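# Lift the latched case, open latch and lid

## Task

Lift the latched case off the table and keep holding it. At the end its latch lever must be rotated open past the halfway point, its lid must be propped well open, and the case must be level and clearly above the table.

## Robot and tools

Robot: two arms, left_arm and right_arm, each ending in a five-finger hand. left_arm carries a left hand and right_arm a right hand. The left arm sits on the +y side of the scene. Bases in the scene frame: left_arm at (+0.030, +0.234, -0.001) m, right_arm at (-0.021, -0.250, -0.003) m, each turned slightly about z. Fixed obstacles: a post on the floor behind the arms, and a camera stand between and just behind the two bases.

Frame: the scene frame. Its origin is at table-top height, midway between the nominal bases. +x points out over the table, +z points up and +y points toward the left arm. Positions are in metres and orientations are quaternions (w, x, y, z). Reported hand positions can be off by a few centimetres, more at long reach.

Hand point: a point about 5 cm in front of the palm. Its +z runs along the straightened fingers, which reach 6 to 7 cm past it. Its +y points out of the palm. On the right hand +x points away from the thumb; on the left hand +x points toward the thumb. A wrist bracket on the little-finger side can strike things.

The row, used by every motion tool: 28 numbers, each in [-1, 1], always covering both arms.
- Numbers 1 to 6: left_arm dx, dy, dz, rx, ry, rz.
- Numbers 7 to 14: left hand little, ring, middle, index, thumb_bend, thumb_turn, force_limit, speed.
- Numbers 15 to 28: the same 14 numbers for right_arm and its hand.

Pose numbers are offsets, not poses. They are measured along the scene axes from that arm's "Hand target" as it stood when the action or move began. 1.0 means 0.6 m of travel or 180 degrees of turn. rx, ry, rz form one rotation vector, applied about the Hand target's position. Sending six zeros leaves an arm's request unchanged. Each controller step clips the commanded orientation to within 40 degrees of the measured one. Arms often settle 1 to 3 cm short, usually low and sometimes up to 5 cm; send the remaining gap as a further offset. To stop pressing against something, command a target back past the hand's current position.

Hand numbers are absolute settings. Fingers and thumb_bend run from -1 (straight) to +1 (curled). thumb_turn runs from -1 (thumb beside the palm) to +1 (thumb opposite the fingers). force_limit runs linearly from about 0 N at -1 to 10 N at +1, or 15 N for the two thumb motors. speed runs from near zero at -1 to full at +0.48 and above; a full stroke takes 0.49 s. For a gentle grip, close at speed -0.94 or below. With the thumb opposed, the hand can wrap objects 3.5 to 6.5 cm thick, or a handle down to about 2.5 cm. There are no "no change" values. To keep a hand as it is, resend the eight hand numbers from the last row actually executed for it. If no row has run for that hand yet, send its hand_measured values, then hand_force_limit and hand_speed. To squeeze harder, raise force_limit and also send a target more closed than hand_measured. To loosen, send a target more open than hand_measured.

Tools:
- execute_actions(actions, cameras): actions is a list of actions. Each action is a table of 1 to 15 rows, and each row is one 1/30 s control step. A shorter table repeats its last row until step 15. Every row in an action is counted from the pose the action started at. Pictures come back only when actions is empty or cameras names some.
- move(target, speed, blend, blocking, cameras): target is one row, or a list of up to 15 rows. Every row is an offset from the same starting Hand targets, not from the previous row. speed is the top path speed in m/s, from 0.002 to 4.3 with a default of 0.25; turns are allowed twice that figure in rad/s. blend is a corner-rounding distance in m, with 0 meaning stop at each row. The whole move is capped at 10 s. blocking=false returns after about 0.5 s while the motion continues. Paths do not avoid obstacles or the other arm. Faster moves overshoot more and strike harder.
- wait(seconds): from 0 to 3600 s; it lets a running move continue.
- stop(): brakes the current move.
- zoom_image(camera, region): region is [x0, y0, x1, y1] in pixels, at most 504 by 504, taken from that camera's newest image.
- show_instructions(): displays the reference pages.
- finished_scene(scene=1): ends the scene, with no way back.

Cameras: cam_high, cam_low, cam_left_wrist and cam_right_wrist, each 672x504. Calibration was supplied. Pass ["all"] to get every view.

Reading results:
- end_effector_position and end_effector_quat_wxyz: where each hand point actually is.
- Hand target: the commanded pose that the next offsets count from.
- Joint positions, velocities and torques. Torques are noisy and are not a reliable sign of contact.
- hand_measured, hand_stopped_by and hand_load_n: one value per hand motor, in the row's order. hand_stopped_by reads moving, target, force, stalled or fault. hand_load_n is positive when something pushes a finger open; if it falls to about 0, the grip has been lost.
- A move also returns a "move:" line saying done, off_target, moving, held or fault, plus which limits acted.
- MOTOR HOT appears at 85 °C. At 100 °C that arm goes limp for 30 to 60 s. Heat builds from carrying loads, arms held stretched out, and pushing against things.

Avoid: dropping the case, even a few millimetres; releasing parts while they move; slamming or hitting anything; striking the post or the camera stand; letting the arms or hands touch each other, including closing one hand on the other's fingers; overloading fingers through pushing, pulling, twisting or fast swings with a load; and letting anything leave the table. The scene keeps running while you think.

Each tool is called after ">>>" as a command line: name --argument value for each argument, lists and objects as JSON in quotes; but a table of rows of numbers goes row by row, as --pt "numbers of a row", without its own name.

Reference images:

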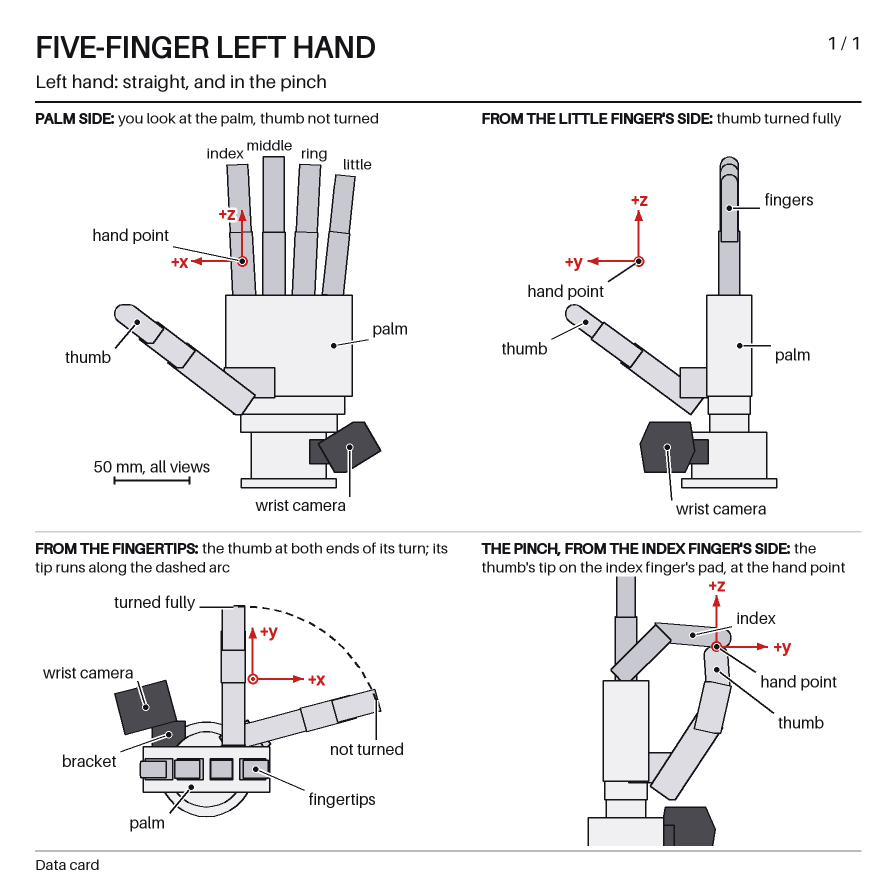

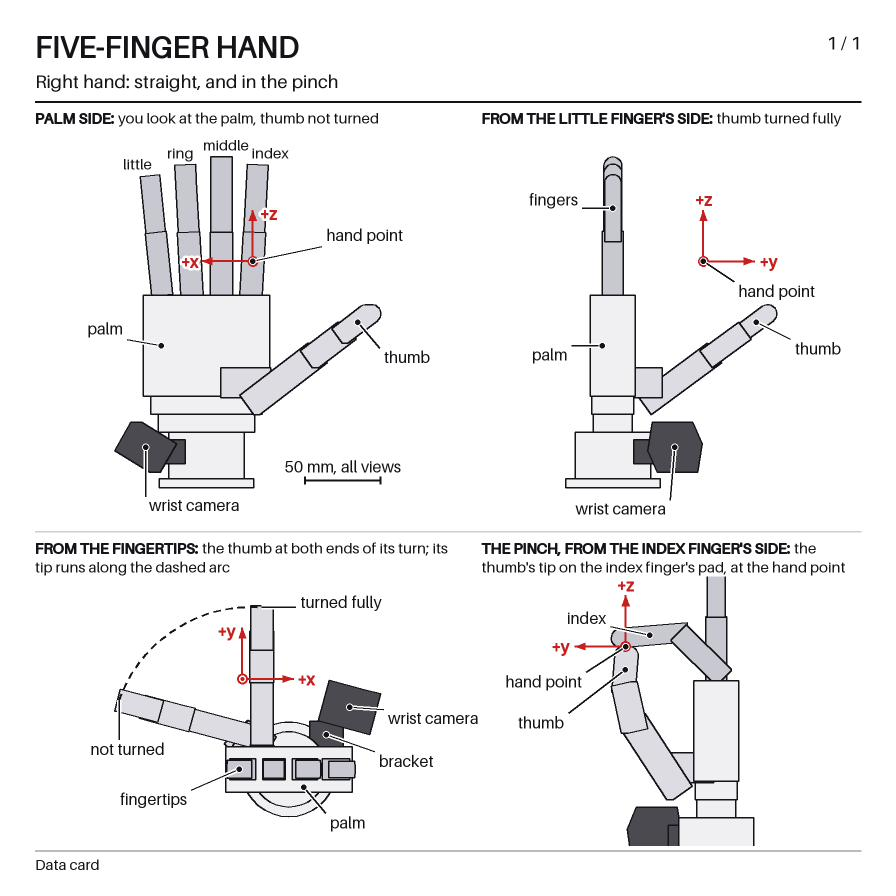

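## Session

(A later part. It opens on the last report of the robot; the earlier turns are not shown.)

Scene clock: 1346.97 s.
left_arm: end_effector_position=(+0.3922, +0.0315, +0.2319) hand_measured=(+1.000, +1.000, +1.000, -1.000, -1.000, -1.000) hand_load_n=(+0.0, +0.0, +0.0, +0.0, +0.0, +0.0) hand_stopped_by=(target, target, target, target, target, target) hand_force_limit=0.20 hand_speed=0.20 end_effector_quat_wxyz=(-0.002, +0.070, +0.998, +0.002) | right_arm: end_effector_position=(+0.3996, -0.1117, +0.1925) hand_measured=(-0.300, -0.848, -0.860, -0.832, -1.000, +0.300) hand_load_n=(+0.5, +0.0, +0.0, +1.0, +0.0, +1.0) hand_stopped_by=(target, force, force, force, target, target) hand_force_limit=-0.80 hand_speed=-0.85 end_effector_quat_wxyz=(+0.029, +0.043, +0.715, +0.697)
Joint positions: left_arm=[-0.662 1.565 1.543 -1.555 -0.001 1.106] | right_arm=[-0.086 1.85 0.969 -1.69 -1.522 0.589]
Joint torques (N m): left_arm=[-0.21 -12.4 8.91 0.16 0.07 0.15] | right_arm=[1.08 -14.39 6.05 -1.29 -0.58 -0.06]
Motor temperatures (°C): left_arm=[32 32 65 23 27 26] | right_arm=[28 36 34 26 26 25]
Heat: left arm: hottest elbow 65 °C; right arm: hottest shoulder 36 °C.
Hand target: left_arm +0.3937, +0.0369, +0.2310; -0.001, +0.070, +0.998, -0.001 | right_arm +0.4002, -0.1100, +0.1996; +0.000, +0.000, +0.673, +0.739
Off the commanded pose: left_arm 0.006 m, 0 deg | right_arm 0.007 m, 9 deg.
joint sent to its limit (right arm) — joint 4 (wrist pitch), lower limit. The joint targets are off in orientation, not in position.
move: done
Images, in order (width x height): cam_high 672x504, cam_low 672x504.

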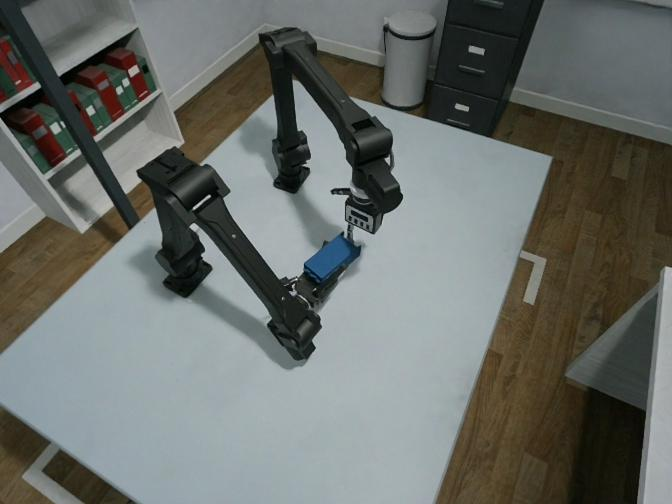

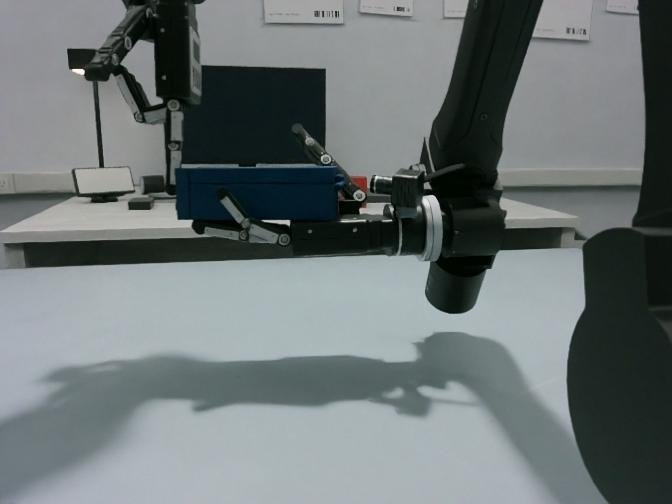

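>>> move --pt "0 0 0.0 0 0 0 1 1 1 -1 -1 -1 0.2 0.2 0 0 0 0 0 0 -0.3 -0.6 -0.6 -0.6 -1 -1 -0.6 -0.7"

>>> move --pt "0 0 0.0 0 0 0 1 1 1 -1 -1 -1 0.2 0.2 0 0 0 0 0 0 -0.9 -0.6 -0.6 -0.6 -1 -1 -0.6 -0.8"

>>> move --pt "0 0 0.0 0 0 0 1 1 1 -1 -1 -1 0.2 0.2 0 0 0 0 0 0 -0.9 -0.6 -0.6 -0.6 0.45 -1 -0.2 -0.8" --cameras '["cam_low","cam_high","cam_right_wrist"]'

>>> zoom_image --camera "cam_high" --region '[270, 210, 390, 330]'

Scene clock: 1368.47 s.
left_arm: end_effector_position=(+0.3922, +0.0315, +0.2319) hand_measured=(+1.000, +1.000, +1.000, -1.000, -1.000, -1.000) hand_load_n=(+0.0, +0.0, +0.5, +0.0, +0.0, +0.0) hand_stopped_by=(target, target, target, target, target, target) hand_force_limit=0.20 hand_speed=0.20 end_effector_quat_wxyz=(-0.002, +0.070, +0.998, +0.002) | right_arm: end_effector_position=(+0.3996, -0.1117, +0.1925) hand_measured=(-0.300, -0.848, -0.860, -0.832, -1.000, -1.000) hand_load_n=(+0.0, +0.0, +0.0, +1.5, +0.0, +0.0) hand_stopped_by=(target, force, force, force, target, target) hand_force_limit=-0.60 hand_speed=-0.70 end_effector_quat_wxyz=(+0.029, +0.043, +0.715, +0.697)
Joint positions: left_arm=[-0.662 1.565 1.543 -1.555 -0.001 1.106] | right_arm=[-0.086 1.85 0.969 -1.69 -1.522 0.589]
Joint torques (N m): left_arm=[-0.21 -12.28 8.95 0.18 0.07 0.15] | right_arm=[1.14 -14.33 6.13 -1.33 -0.6 -0.07]
Motor temperatures (°C): left_arm=[32 32 65 23 27 26] | right_arm=[28 36 34 26 26 25]
Heat: left arm: hottest elbow 65 °C; right arm: hottest shoulder 36 °C.
Hand target: left_arm +0.3937, +0.0369, +0.2310; -0.001, +0.070, +0.998, -0.001 | right_arm +0.4002, -0.1100, +0.1996; +0.000, +0.000, +0.673, +0.739
Off the commanded pose: left_arm 0.006 m, 0 deg | right_arm 0.007 m, 9 deg.
joint sent to its limit (right arm) — joint 4 (wrist pitch), lower limit. The joint targets are off in orientation, not in position.
move: done

Scene clock: 1369.83 s.
left_arm: end_effector_position=(+0.3922, +0.0315, +0.2319) hand_measured=(+1.000, +1.000, +1.000, -1.000, -1.000, -1.000) hand_load_n=(+0.5, +0.5, +0.0, +0.0, +0.0, +0.0) hand_stopped_by=(target, target, target, target, target, target) hand_force_limit=0.20 hand_speed=0.20 end_effector_quat_wxyz=(-0.002, +0.070, +0.998, +0.002) | right_arm: end_effector_position=(+0.3996, -0.1117, +0.1925) hand_measured=(-0.900, -0.848, -0.860, -0.832, -1.000, -1.000) hand_load_n=(+0.0, +0.0, +0.0, +1.0, +0.0, +0.0) hand_stopped_by=(target, force, force, force, target, target) hand_force_limit=-0.60 hand_speed=-0.80 end_effector_quat_wxyz=(+0.029, +0.043, +0.715, +0.697)
Joint positions: left_arm=[-0.662 1.565 1.543 -1.555 -0.001 1.106] | right_arm=[-0.086 1.85 0.969 -1.69 -1.522 0.589]
Joint torques (N m): left_arm=[-0.21 -12.34 8.91 0.16 0.05 0.15] | right_arm=[1.2 -14.33 6.04 -1.22 -0.59 -0.07]
Motor temperatures (°C): left_arm=[32 32 65 23 27 26] | right_arm=[28 36 34 26 26 25]
Heat: left arm: hottest elbow 65 °C; right arm: hottest shoulder 36 °C.
Hand target: left_arm +0.3937, +0.0369, +0.2310; -0.001, +0.070, +0.998, -0.001 | right_arm +0.4002, -0.1100, +0.1996; +0.000, +0.000, +0.673, +0.739
Off the commanded pose: left_arm 0.006 m, 0 deg | right_arm 0.007 m, 9 deg.
joint sent to its limit (right arm) — joint 4 (wrist pitch), lower limit. The joint targets are off in orientation, not in position.
move: done

Scene clock: 1374.83 s.
left_arm: end_effector_position=(+0.3922, +0.0315, +0.2319) hand_measured=(+1.000, +1.000, +1.000, -1.000, -1.000, -1.000) hand_load_n=(+0.0, +0.0, +0.0, +0.0, -0.5, +0.0) hand_stopped_by=(target, target, target, target, target, target) hand_force_limit=0.20 hand_speed=0.20 end_effector_quat_wxyz=(-0.002, +0.070, +0.998, +0.002) | right_arm: end_effector_position=(+0.3996, -0.1117, +0.1925) hand_measured=(-0.900, -0.848, -0.860, -0.832, +0.402, -1.000) hand_load_n=(+0.0, +0.0, +0.5, +1.5, +0.0, +0.0) hand_stopped_by=(target, force, force, force, moving, target) hand_force_limit=-0.20 hand_speed=-0.80 end_effector_quat_wxyz=(+0.029, +0.043, +0.715, +0.697)
Joint positions: left_arm=[-0.662 1.565 1.543 -1.555 -0.001 1.106] | right_arm=[-0.086 1.85 0.969 -1.69 -1.522 0.589]
Joint torques (N m): left_arm=[-0.26 -12.4 8.95 0.18 0.07 0.15] | right_arm=[1.14 -14.15 6.13 -1.33 -0.6 -0.05]
Motor temperatures (°C): left_arm=[32 32 65 23 27 26] | right_arm=[28 36 34 26 26 25]
Heat: left arm: hottest elbow 65 °C; right arm: hottest shoulder 36 °C.
Hand target: left_arm +0.3937, +0.0369, +0.2310; -0.001, +0.070, +0.998, -0.001 | right_arm +0.4002, -0.1100, +0.1996; +0.000, +0.000, +0.673, +0.739
Off the commanded pose: left_arm 0.006 m, 0 deg | right_arm 0.007 m, 9 deg.
joint sent to its limit (right arm) — joint 4 (wrist pitch), lower limit.
move: moving (right_arm; no rest 5 s after the move's start)
cam_right_wrist: T_world_to_cam=[[-0.2024, 0.04224, 0.97839, -0.10263], [0.82962, -0.52346, 0.19422, -0.41625], [0.52035, 0.851, 0.07091, -0.00578]] pos_world=[0.32756, -0.20864, 0.18167]
Images, in order (width x height): cam_high 672x504, cam_low 672x504, cam_right_wrist 672x504.

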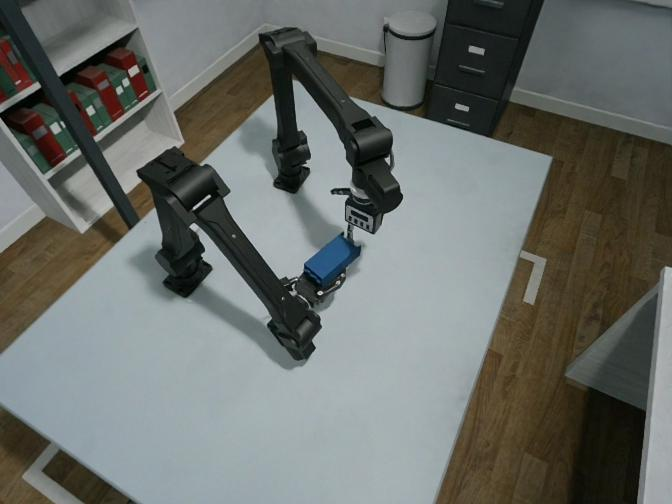

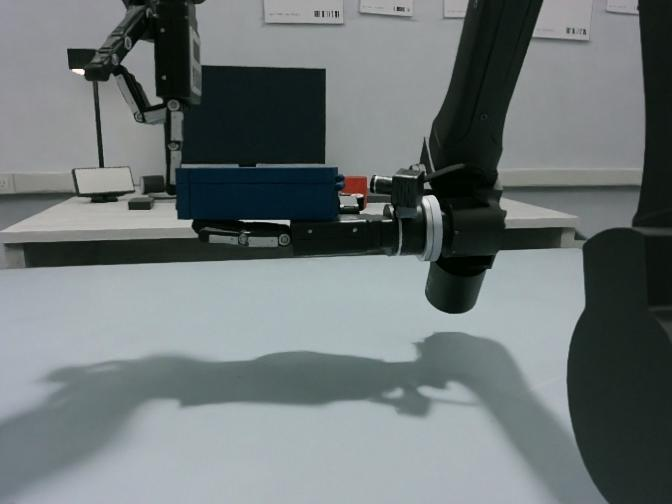

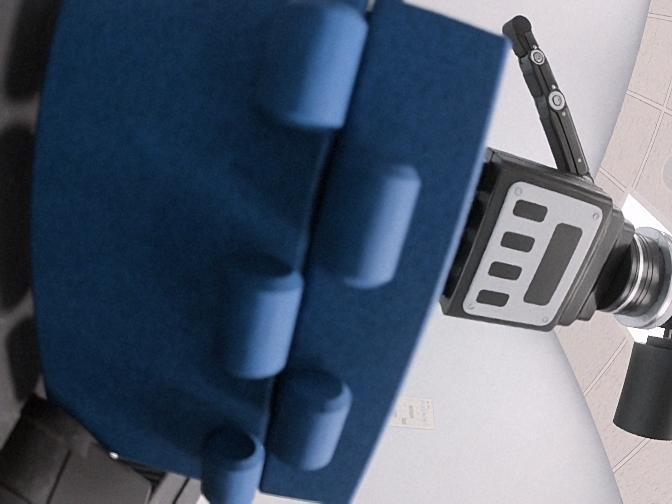

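Scaled by 4.200 from the camera's image (finer frame: 960x720).

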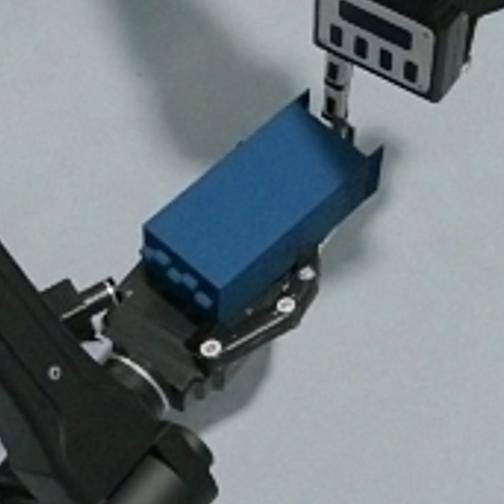

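>>> move --pt "0 0 0.0 0 0 0 1 1 1 -1 -1 -1 0.2 0.2 0 0 0 0 0 0 -0.9 -0.6 -0.6 -0.6 0.58 -1 -0.1 -0.85" --cameras '["cam_low","cam_high","cam_right_wrist"]'

>>> zoom_image --camera "cam_high" --region '[270, 210, 390, 330]'

Scene clock: 1377.87 s.
left_arm: end_effector_position=(+0.3922, +0.0315, +0.2319) hand_measured=(+1.000, +1.000, +1.000, -1.000, -1.000, -1.000) hand_load_n=(+0.0, +0.0, +0.0, +0.0, +0.0, +0.0) hand_stopped_by=(target, target, target, target, target, target) hand_force_limit=0.20 hand_speed=0.20 end_effector_quat_wxyz=(-0.002, +0.070, +0.998, +0.002) | right_arm: end_effector_position=(+0.3996, -0.1117, +0.1925) hand_measured=(-0.900, -0.848, -0.860, -0.832, +0.580, -1.000) hand_load_n=(+0.0, +0.5, +0.0, +1.5, +1.0, +0.0) hand_stopped_by=(target, force, force, force, target, target) hand_force_limit=-0.10 hand_speed=-0.85 end_effector_quat_wxyz=(+0.029, +0.043, +0.715, +0.697)
Joint positions: left_arm=[-0.662 1.565 1.543 -1.555 -0.001 1.106] | right_arm=[-0.086 1.85 0.969 -1.69 -1.522 0.589]
Joint torques (N m): left_arm=[-0.21 -12.28 8.9 0.16 0.07 0.15] | right_arm=[1.03 -14.33 5.98 -1.28 -0.6 -0.07]
Motor temperatures (°C): left_arm=[32 32 65 23 27 26] | right_arm=[28 36 34 26 26 25]
Heat: left arm: hottest elbow 65 °C; right arm: hottest shoulder 36 °C.
Hand target: left_arm +0.3937, +0.0369, +0.2310; -0.001, +0.070, +0.998, -0.001 | right_arm +0.4002, -0.1100, +0.1996; +0.000, +0.000, +0.673, +0.739
Off the commanded pose: left_arm 0.006 m, 0 deg | right_arm 0.007 m, 9 deg.
joint sent to its limit (right arm) — joint 4 (wrist pitch), lower limit. The joint targets are off in orientation, not in position.
move: done
cam_right_wrist: T_world_to_cam=[[-0.2024, 0.04224, 0.97839, -0.10263], [0.82962, -0.52346, 0.19422, -0.41625], [0.52035, 0.851, 0.07091, -0.00578]] pos_world=[0.32756, -0.20864, 0.18167]
Images, in order (width x height): cam_high 672x504, cam_low 672x504, cam_right_wrist 672x504.

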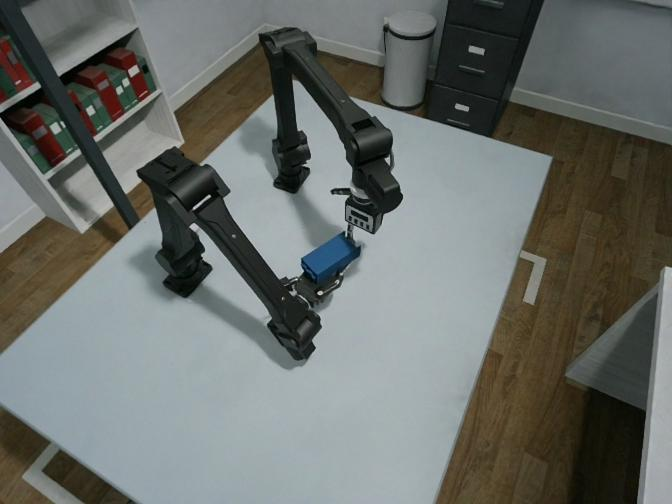

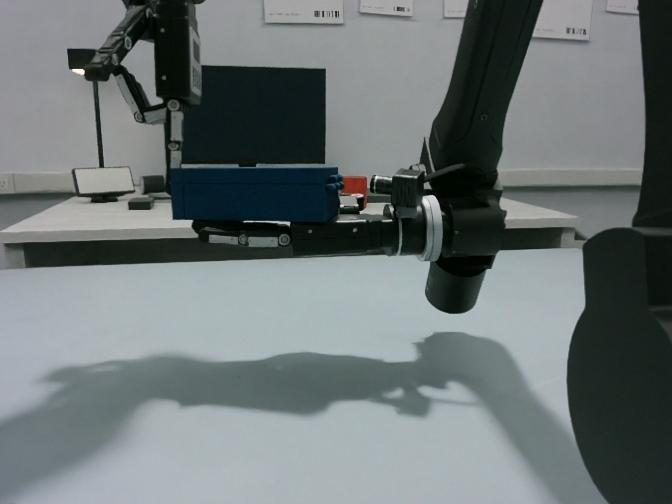

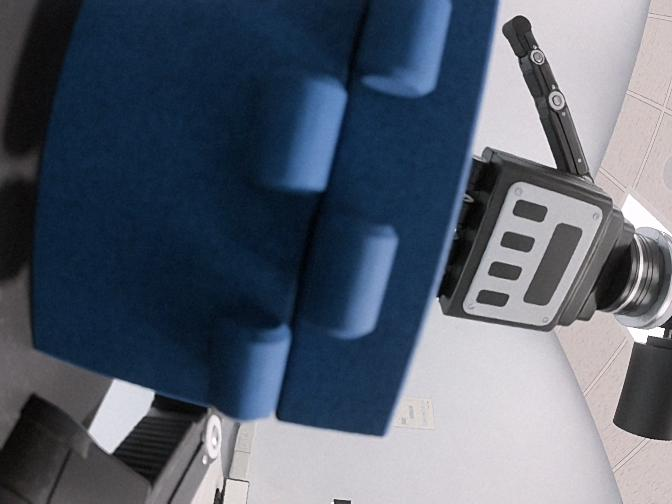

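Scaled by 4.200 from the camera's image (finer frame: 960x720).

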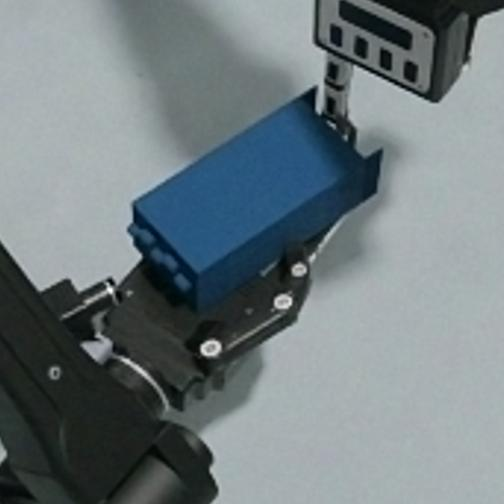

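>>> move --pt "0 0 0.0 0 0 0 1 1 1 -1 -1 -1 0.2 0.2 0 0 0 0 0 0 -0.9 -0.6 -0.6 -0.6 -1 -1 -0.6 -0.6"

>>> move --pt "0 0 0.0 0 0 0 1 1 1 -1 -1 -1 0.2 0.2 0 0 0 0 0 0 -0.9 -0.6 -0.6 -0.6 -1 0.4 -0.9 -0.8" --cameras '["cam_low","cam_high","cam_right_wrist"]'

>>> zoom_image --camera "cam_high" --region '[270, 210, 390, 330]'

Scene clock: 1386.77 s.
left_arm: end_effector_position=(+0.3922, +0.0315, +0.2319) hand_measured=(+1.000, +1.000, +1.000, -1.000, -1.000, -1.000) hand_load_n=(+0.0, +0.0, +0.0, -0.5, +0.0, +0.0) hand_stopped_by=(target, target, target, target, target, target) hand_force_limit=0.20 hand_speed=0.20 end_effector_quat_wxyz=(-0.002, +0.070, +0.998, +0.002) | right_arm: end_effector_position=(+0.3996, -0.1117, +0.1925) hand_measured=(-0.900, -0.848, -0.860, -0.832, -1.000, -1.000) hand_load_n=(+0.0, +0.0, +0.5, +1.0, +0.0, +0.0) hand_stopped_by=(target, force, force, force, target, target) hand_force_limit=-0.60 hand_speed=-0.60 end_effector_quat_wxyz=(+0.029, +0.043, +0.715, +0.697)
Joint positions: left_arm=[-0.662 1.565 1.543 -1.555 -0.001 1.107] | right_arm=[-0.086 1.85 0.969 -1.69 -1.522 0.589]
Joint torques (N m): left_arm=[-0.26 -12.34 8.92 0.14 0.07 0.15] | right_arm=[1.14 -14.51 6.05 -1.29 -0.59 -0.06]
Motor temperatures (°C): left_arm=[32 32 64 23 27 26] | right_arm=[28 36 34 26 26 25]
Heat: left arm: hottest elbow 64 °C; right arm: hottest shoulder 36 °C.
Hand target: left_arm +0.3937, +0.0369, +0.2310; -0.001, +0.070, +0.998, -0.001 | right_arm +0.4002, -0.1100, +0.1996; +0.000, +0.000, +0.673, +0.739
Off the commanded pose: left_arm 0.006 m, 0 deg | right_arm 0.007 m, 9 deg.
joint sent to its limit (right arm) — joint 4 (wrist pitch), lower limit. The joint targets are off in orientation, not in position.
move: done

Scene clock: 1390.63 s.
left_arm: end_effector_position=(+0.3922, +0.0315, +0.2319) hand_measured=(+1.000, +1.000, +1.000, -1.000, -1.000, -1.000) hand_load_n=(+0.0, +0.0, +0.0, +0.0, +0.0, +0.0) hand_stopped_by=(target, target, target, target, target, target) hand_force_limit=0.20 hand_speed=0.20 end_effector_quat_wxyz=(-0.002, +0.070, +0.998, +0.002) | right_arm: end_effector_position=(+0.3996, -0.1117, +0.1925) hand_measured=(-0.900, -0.848, -0.860, -0.832, -1.000, +0.400) hand_load_n=(+0.0, +0.0, +0.0, +1.0, +0.0, +0.0) hand_stopped_by=(target, force, force, force, target, target) hand_force_limit=-0.90 hand_speed=-0.80 end_effector_quat_wxyz=(+0.029, +0.043, +0.715, +0.697)
Joint positions: left_arm=[-0.662 1.565 1.543 -1.555 -0.001 1.107] | right_arm=[-0.086 1.85 0.969 -1.69 -1.522 0.589]
Joint torques (N m): left_arm=[-0.26 -12.34 8.91 0.16 0.07 0.15] | right_arm=[1.03 -14.33 6 -1.28 -0.61 -0.06]
Motor temperatures (°C): left_arm=[32 32 64 23 27 26] | right_arm=[28 36 34 26 26 25]
Heat: left arm: hottest elbow 64 °C; right arm: hottest shoulder 36 °C.
Hand target: left_arm +0.3937, +0.0369, +0.2310; -0.001, +0.070, +0.998, -0.001 | right_arm +0.4002, -0.1100, +0.1996; +0.000, +0.000, +0.673, +0.739
Off the commanded pose: left_arm 0.006 m, 0 deg | right_arm 0.007 m, 9 deg.
joint sent to its limit (right arm) — joint 4 (wrist pitch), lower limit. The joint targets are off in orientation, not in position.
move: done
cam_right_wrist: T_world_to_cam=[[-0.2024, 0.04224, 0.97839, -0.10263], [0.82962, -0.52346, 0.19422, -0.41625], [0.52035, 0.851, 0.07091, -0.00578]] pos_world=[0.32756, -0.20864, 0.18167]
Images, in order (width x height): cam_high 672x504, cam_low 672x504, cam_right_wrist 672x504.

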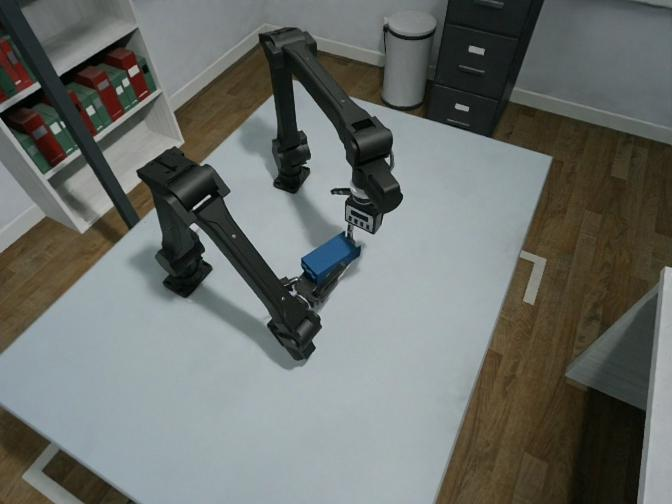

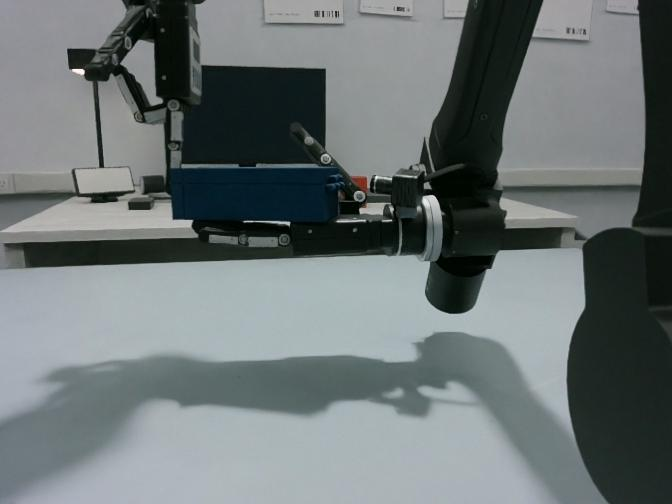

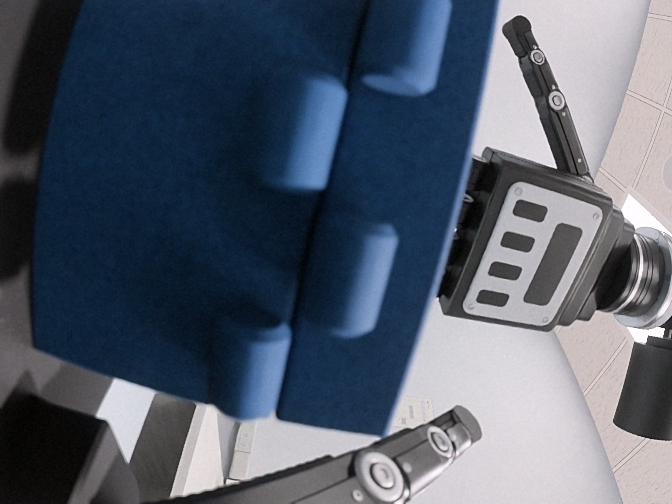

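Scaled by 4.200 from the camera's image (finer frame: 960x720).

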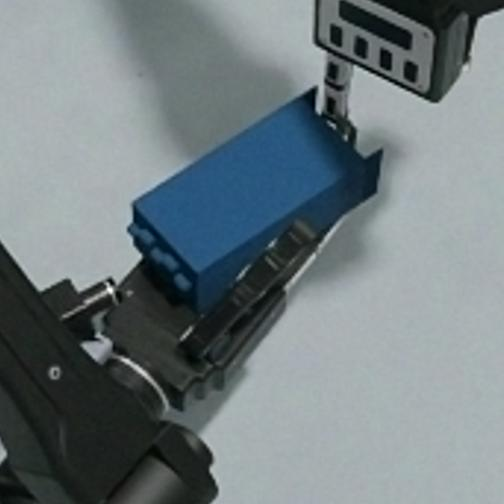

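>>> move --pt "0 0 0.0 0 0 0 1 1 1 -1 -1 -1 0.2 0.2 0 0 0 0 0 0 -0.9 -0.6 -0.6 -0.6 -1 0.7 -0.9 -0.8" --cameras '["cam_low","cam_high","cam_right_wrist"]'

>>> zoom_image --camera "cam_high" --region '[270, 210, 390, 330]'

Scene clock: 1394.10 s.
left_arm: end_effector_position=(+0.3922, +0.0315, +0.2319) hand_measured=(+1.000, +1.000, +1.000, -1.000, -1.000, -1.000) hand_load_n=(+0.0, +0.0, +0.5, +0.0, +0.0, +0.0) hand_stopped_by=(target, target, target, target, target, target) hand_force_limit=0.20 hand_speed=0.20 end_effector_quat_wxyz=(-0.002, +0.070, +0.998, +0.002) | right_arm: end_effector_position=(+0.3996, -0.1117, +0.1925) hand_measured=(-0.900, -0.848, -0.860, -0.832, -1.000, +0.700) hand_load_n=(+0.5, +0.0, +0.0, +1.0, +0.0, +0.0) hand_stopped_by=(target, force, force, force, target, target) hand_force_limit=-0.90 hand_speed=-0.80 end_effector_quat_wxyz=(+0.029, +0.043, +0.715, +0.697)
Joint positions: left_arm=[-0.662 1.565 1.543 -1.555 -0.001 1.107] | right_arm=[-0.086 1.85 0.969 -1.69 -1.522 0.589]
Joint torques (N m): left_arm=[-0.21 -12.45 8.94 0.18 0.07 0.14] | right_arm=[1.03 -14.33 6 -1.25 -0.61 -0.04]
Motor temperatures (°C): left_arm=[32 32 64 23 27 26] | right_arm=[28 36 34 26 26 25]
Heat: left arm: hottest elbow 64 °C; right arm: hottest shoulder 36 °C.
Hand target: left_arm +0.3937, +0.0369, +0.2310; -0.001, +0.070, +0.998, -0.001 | right_arm +0.4002, -0.1100, +0.1996; +0.000, +0.000, +0.673, +0.739
Off the commanded pose: left_arm 0.006 m, 0 deg | right_arm 0.007 m, 9 deg.
joint sent to its limit (right arm) — joint 4 (wrist pitch), lower limit. The joint targets are off in orientation, not in position.
move: done
cam_right_wrist: T_world_to_cam=[[-0.2024, 0.04224, 0.97839, -0.10263], [0.82962, -0.52346, 0.19422, -0.41625], [0.52035, 0.851, 0.07091, -0.00578]] pos_world=[0.32756, -0.20864, 0.18167]
Images, in order (width x height): cam_high 672x504, cam_low 672x504, cam_right_wrist 672x504.

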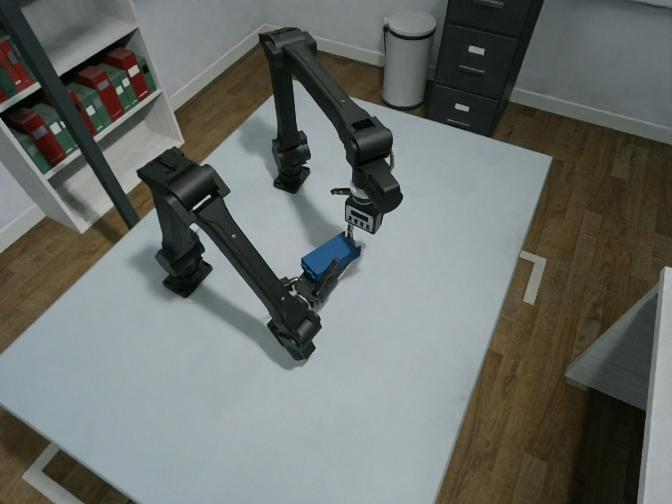

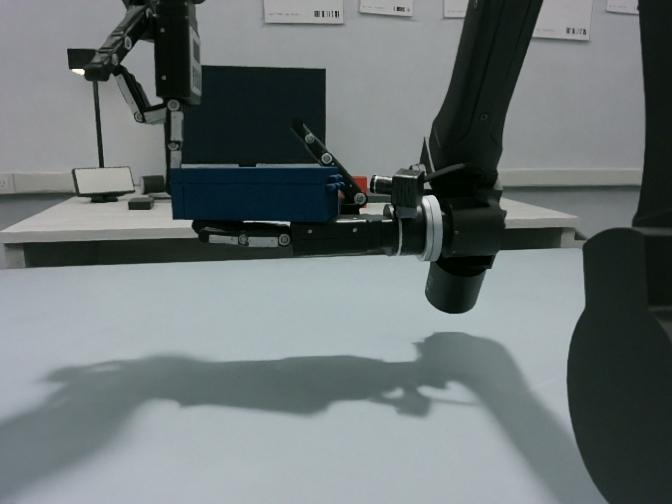

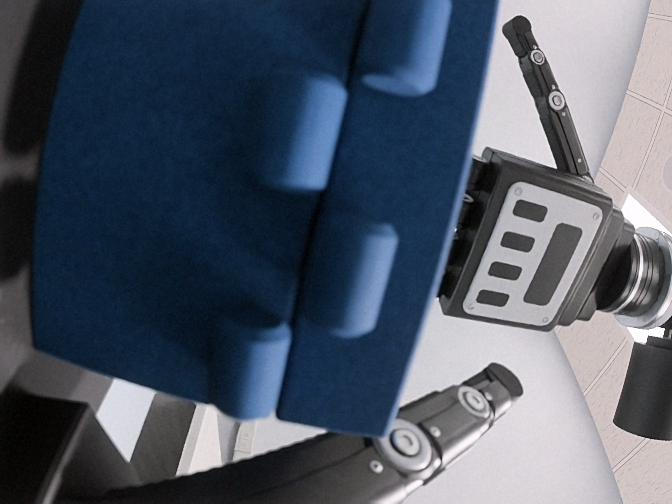

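Scaled by 4.200 from the camera's image (finer frame: 960x720).

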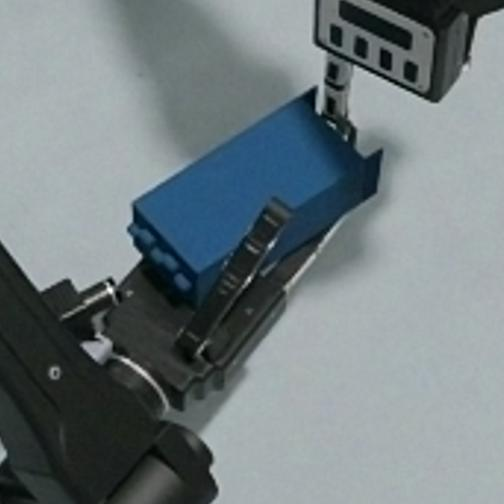

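>>> move --pt "0 0 0.0 0 0 0 1 1 1 -1 -1 -1 0.2 0.2 0 0 0 0 0 0 -0.9 -0.6 -0.6 -0.6 -1 1 -0.85 -0.8" --cameras '["cam_low","cam_high","cam_right_wrist"]'

>>> zoom_image --camera "cam_high" --region '[270, 210, 390, 330]'

Scene clock: 1397.80 s.
left_arm: end_effector_position=(+0.3922, +0.0315, +0.2319) hand_measured=(+1.000, +1.000, +1.000, -1.000, -1.000, -1.000) hand_load_n=(+0.0, +0.0, +0.0, +0.0, +0.0, +0.0) hand_stopped_by=(target, target, target, target, target, target) hand_force_limit=0.20 hand_speed=0.20 end_effector_quat_wxyz=(-0.002, +0.070, +0.998, +0.002) | right_arm: end_effector_position=(+0.3996, -0.1117, +0.1925) hand_measured=(-0.900, -0.848, -0.860, -0.832, -1.000, +1.000) hand_load_n=(+0.0, +0.0, +0.0, +0.5, +0.0, +0.5) hand_stopped_by=(target, force, force, force, target, target) hand_force_limit=-0.85 hand_speed=-0.80 end_effector_quat_wxyz=(+0.029, +0.043, +0.715, +0.697)
Joint positions: left_arm=[-0.662 1.565 1.543 -1.555 -0.001 1.107] | right_arm=[-0.086 1.85 0.969 -1.69 -1.522 0.589]
Joint torques (N m): left_arm=[-0.15 -12.45 8.94 0.17 0.06 0.14] | right_arm=[1.08 -14.51 6.09 -1.21 -0.59 -0.04]
Motor temperatures (°C): left_arm=[32 32 64 23 27 26] | right_arm=[28 36 34 26 26 25]
Heat: left arm: hottest elbow 64 °C; right arm: hottest shoulder 36 °C.
Hand target: left_arm +0.3936, +0.0368, +0.2310; -0.001, +0.070, +0.998, -0.001 | right_arm +0.4002, -0.1100, +0.1996; +0.000, +0.000, +0.673, +0.739
Off the commanded pose: left_arm 0.006 m, 0 deg | right_arm 0.007 m, 9 deg.
joint sent to its limit (right arm) — joint 4 (wrist pitch), lower limit. The joint targets are off in orientation, not in position.
move: done
cam_right_wrist: T_world_to_cam=[[-0.2024, 0.04224, 0.97839, -0.10263], [0.82962, -0.52346, 0.19422, -0.41625], [0.52035, 0.851, 0.07091, -0.00578]] pos_world=[0.32756, -0.20864, 0.18167]
Images, in order (width x height): cam_high 672x504, cam_low 672x504, cam_right_wrist 672x504.

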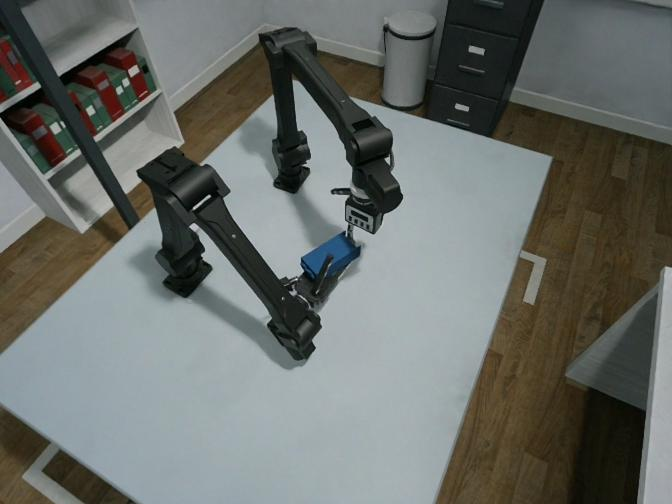

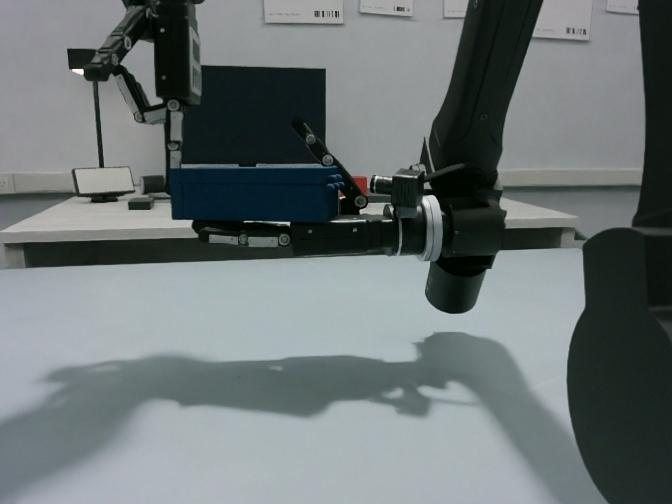

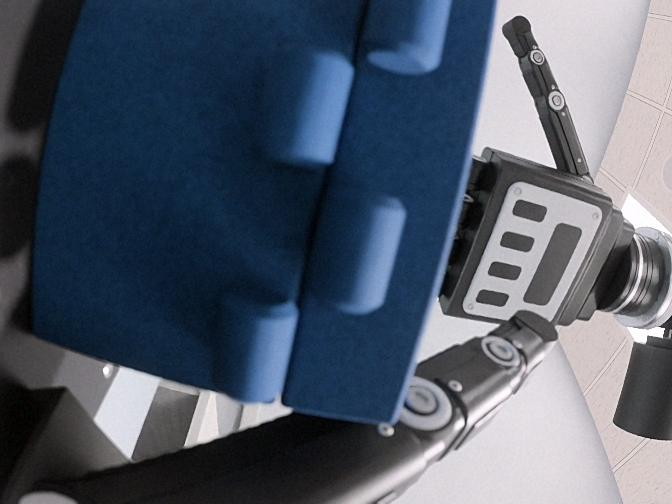

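Scaled by 4.200 from the camera's image (finer frame: 960x720).

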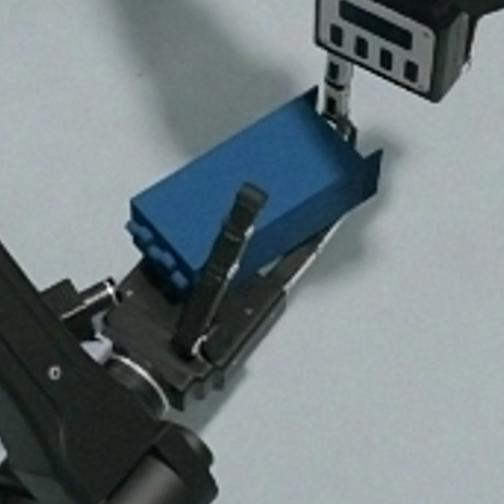

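>>> move --pt "0 0 0.0 0 0 0 1 1 1 -1 -1 -1 0.2 0.2 0 0 0 0 0 0 -0.9 -0.6 -0.6 -0.6 0.1 1 -0.3 -0.85" --cameras '["cam_low","cam_high","cam_right_wrist"]'

>>> zoom_image --camera "cam_high" --region '[270, 210, 390, 330]'

Scene clock: 1405.60 s.
left_arm: end_effector_position=(+0.3924, +0.0318, +0.2319) hand_measured=(+1.000, +1.000, +1.000, -1.000, -1.000, -1.000) hand_load_n=(+0.0, +0.0, +0.0, +0.0, +0.0, +0.0) hand_stopped_by=(target, target, target, target, target, target) hand_force_limit=0.20 hand_speed=0.20 end_effector_quat_wxyz=(-0.002, +0.070, +0.998, +0.002) | right_arm: end_effector_position=(+0.3996, -0.1117, +0.1925) hand_measured=(-0.900, -0.848, -0.860, -0.832, -0.172, +1.000) hand_load_n=(+0.0, +1.0, +0.5, +3.0, +5.5, +2.5) hand_stopped_by=(target, force, force, force, force, target) hand_force_limit=-0.30 hand_speed=-0.85 end_effector_quat_wxyz=(+0.029, +0.043, +0.715, +0.697)
Joint positions: left_arm=[-0.661 1.565 1.543 -1.555 -0.001 1.107] | right_arm=[-0.086 1.85 0.969 -1.69 -1.522 0.589]
Joint torques (N m): left_arm=[-0.21 -12.4 8.94 0.17 0.06 0.14] | right_arm=[1.2 -14.21 6.02 -1.26 -0.59 -0.02]
Motor temperatures (°C): left_arm=[32 32 64 23 27 25] | right_arm=[28 36 34 26 26 25]
Heat: left arm: hottest elbow 64 °C; right arm: hottest shoulder 36 °C.
Hand target: left_arm +0.3937, +0.0369, +0.2310; -0.001, +0.070, +0.998, -0.001 | right_arm +0.4002, -0.1100, +0.1996; +0.000, +0.000, +0.673, +0.739
Off the commanded pose: left_arm 0.005 m, 0 deg | right_arm 0.007 m, 9 deg.
joint sent to its limit (right arm) — joint 4 (wrist pitch), lower limit. The joint targets are off in orientation, not in position.
move: done
cam_right_wrist: T_world_to_cam=[[-0.2024, 0.04224, 0.97839, -0.10263], [0.82962, -0.52346, 0.19422, -0.41625], [0.52035, 0.851, 0.07091, -0.00578]] pos_world=[0.32756, -0.20864, 0.18167]
Images, in order (width x height): cam_high 672x504, cam_low 672x504, cam_right_wrist 672x504.

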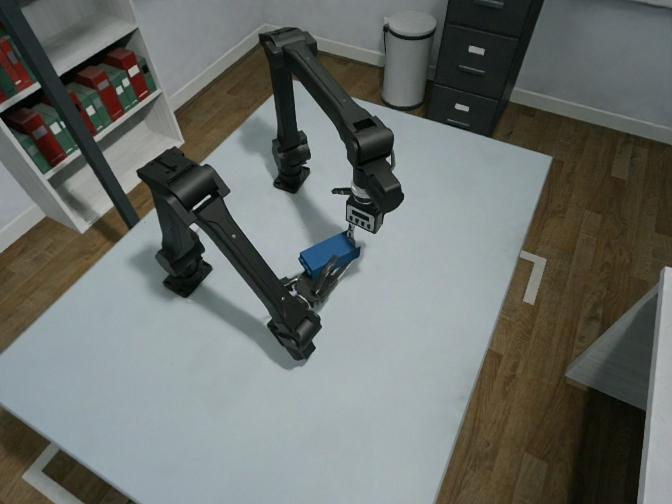

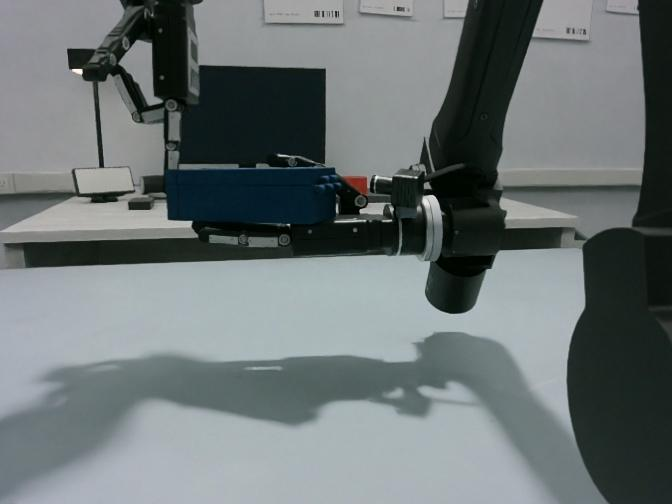

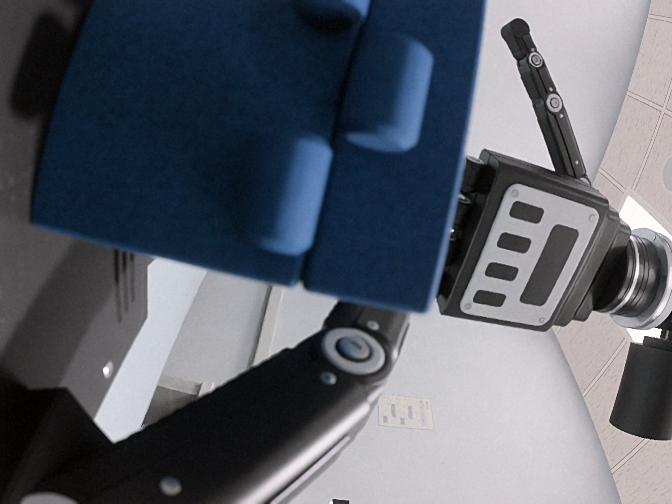

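Scaled by 4.200 from the camera's image (finer frame: 960x720).

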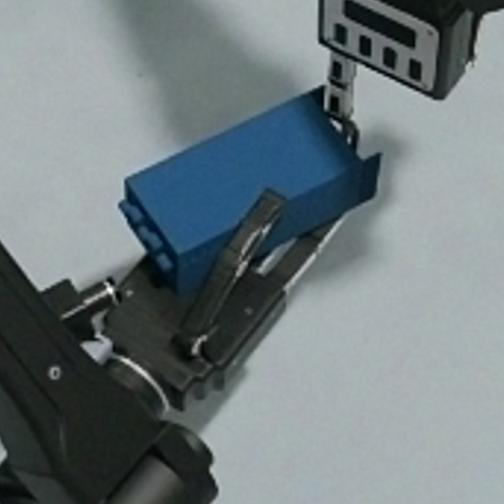

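>>> zoom_image --camera "cam_high" --region '[330, 215, 375, 260]'

>>> zoom_image --camera "cam_low" --region '[140, 100, 260, 200]'

Scaled by 11.200 from the camera's image (finer frame: 960x720).

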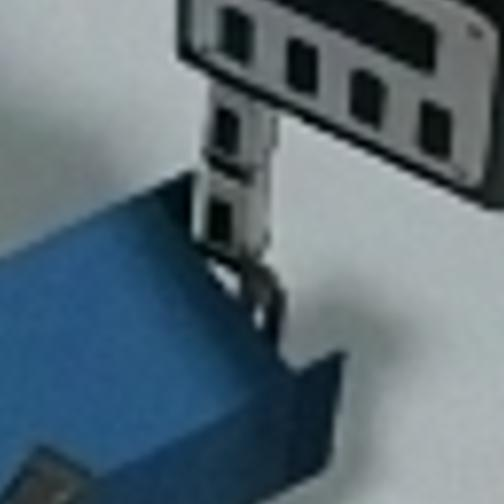

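Scaled by 4.200 from the camera's image (finer frame: 960x720).

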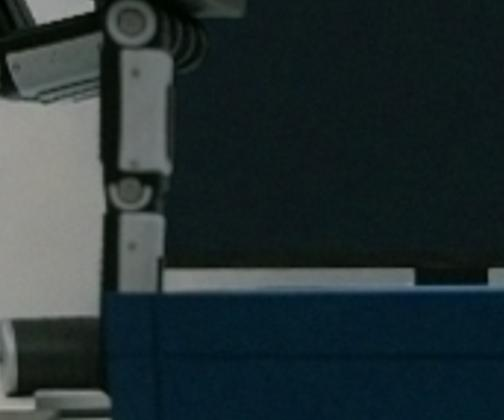

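>>> move --pt "0 0.01 0.11 0 0 0 1 1 1 -1 -1 -1 0.2 0.2 0 0 0 0 0 0 -0.9 -0.6 -0.6 -0.6 0.1 1 -0.3 -0.85" --pt "0.12 -0.088 0.11 0 0 0 1 1 1 -1 -1 -1 0.2 0.2 0 0 0 0 0 0 -0.9 -0.6 -0.6 -0.6 0.1 1 -0.3 -0.85" --pt "0.12 -0.088 0.01 0 0 0 1 1 1 -1 -1 -1 0.2 0.2 0 0 0 0 0 0 -0.9 -0.6 -0.6 -0.6 0.1 1 -0.3 -0.85" --speed 0.12 --cameras '["cam_low","cam_high"]'

>>> zoom_image --camera "cam_high" --region '[300, 200, 400, 300]'

Scene clock: 1433.83 s.
left_arm: end_effector_position=(+0.4640, -0.0116, +0.2495) hand_measured=(+1.000, +1.000, +1.000, -1.000, -1.000, -1.000) hand_load_n=(+0.0, +0.0, +0.0, +0.0, +0.0, +0.0) hand_stopped_by=(target, target, target, target, target, target) hand_force_limit=0.20 hand_speed=0.20 end_effector_quat_wxyz=(+0.008, +0.070, +0.998, -0.004) | right_arm: end_effector_position=(+0.3988, -0.1110, +0.1922) hand_measured=(-0.900, -0.848, -0.860, -0.832, -0.172, +1.000) hand_load_n=(+0.5, +0.0, +0.0, +3.5, +5.0, +2.0) hand_stopped_by=(target, force, force, force, force, target) hand_force_limit=-0.30 hand_speed=-0.85 end_effector_quat_wxyz=(+0.028, +0.041, +0.716, +0.697)
Joint positions: left_arm=[-0.652 1.778 1.864 -1.639 -0.001 1.116] | right_arm=[-0.084 1.85 0.969 -1.69 -1.519 0.588]
Joint torques (N m): left_arm=[-1.55 -13.45 9.51 0.18 0.06 0.02] | right_arm=[0.91 -14.51 6.08 -1.25 -0.73 -0.06]
Motor temperatures (°C): left_arm=[32 32 63 23 27 25] | right_arm=[28 36 33 26 26 25]
Heat: left arm: hottest elbow 63 °C; right arm: hottest shoulder 36 °C.
Hand target: left_arm +0.4657, -0.0161, +0.2370; -0.001, +0.070, +0.998, -0.001 | right_arm +0.4002, -0.1101, +0.1996; +0.000, +0.000, +0.673, +0.739
Off the commanded pose: left_arm 0.013 m, 1 deg | right_arm 0.008 m, 9 deg.
joint sent to its limit (right arm) — joint 4 (wrist pitch), lower limit. The joint targets are off in orientation, not in position.
move: off_target (left_arm)
Images, in order (width x height): cam_high 672x504, cam_low 672x504.

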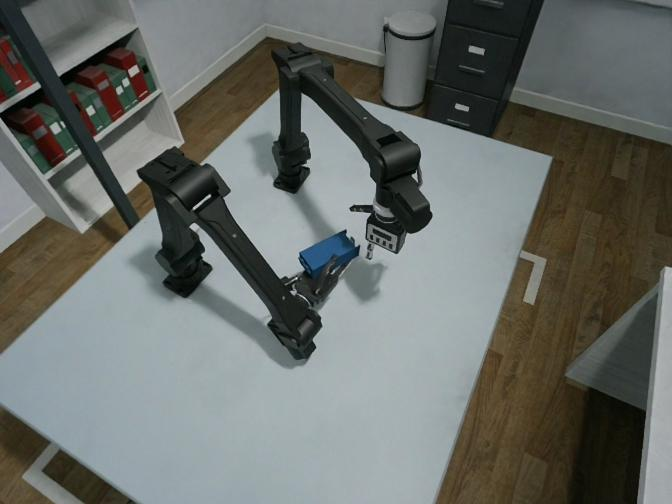

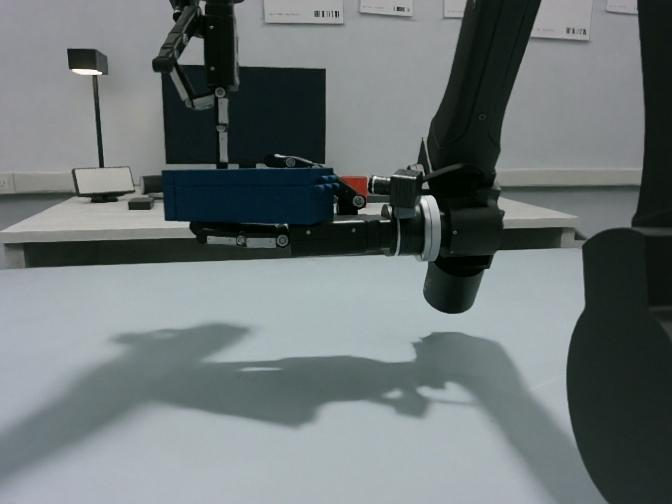

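Scaled by 5.040 from the camera's image (finer frame: 960x720).

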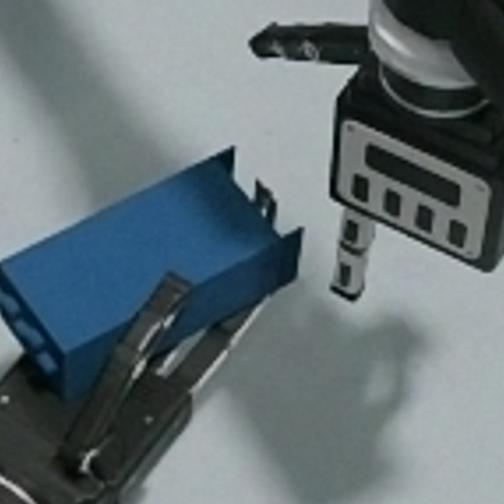

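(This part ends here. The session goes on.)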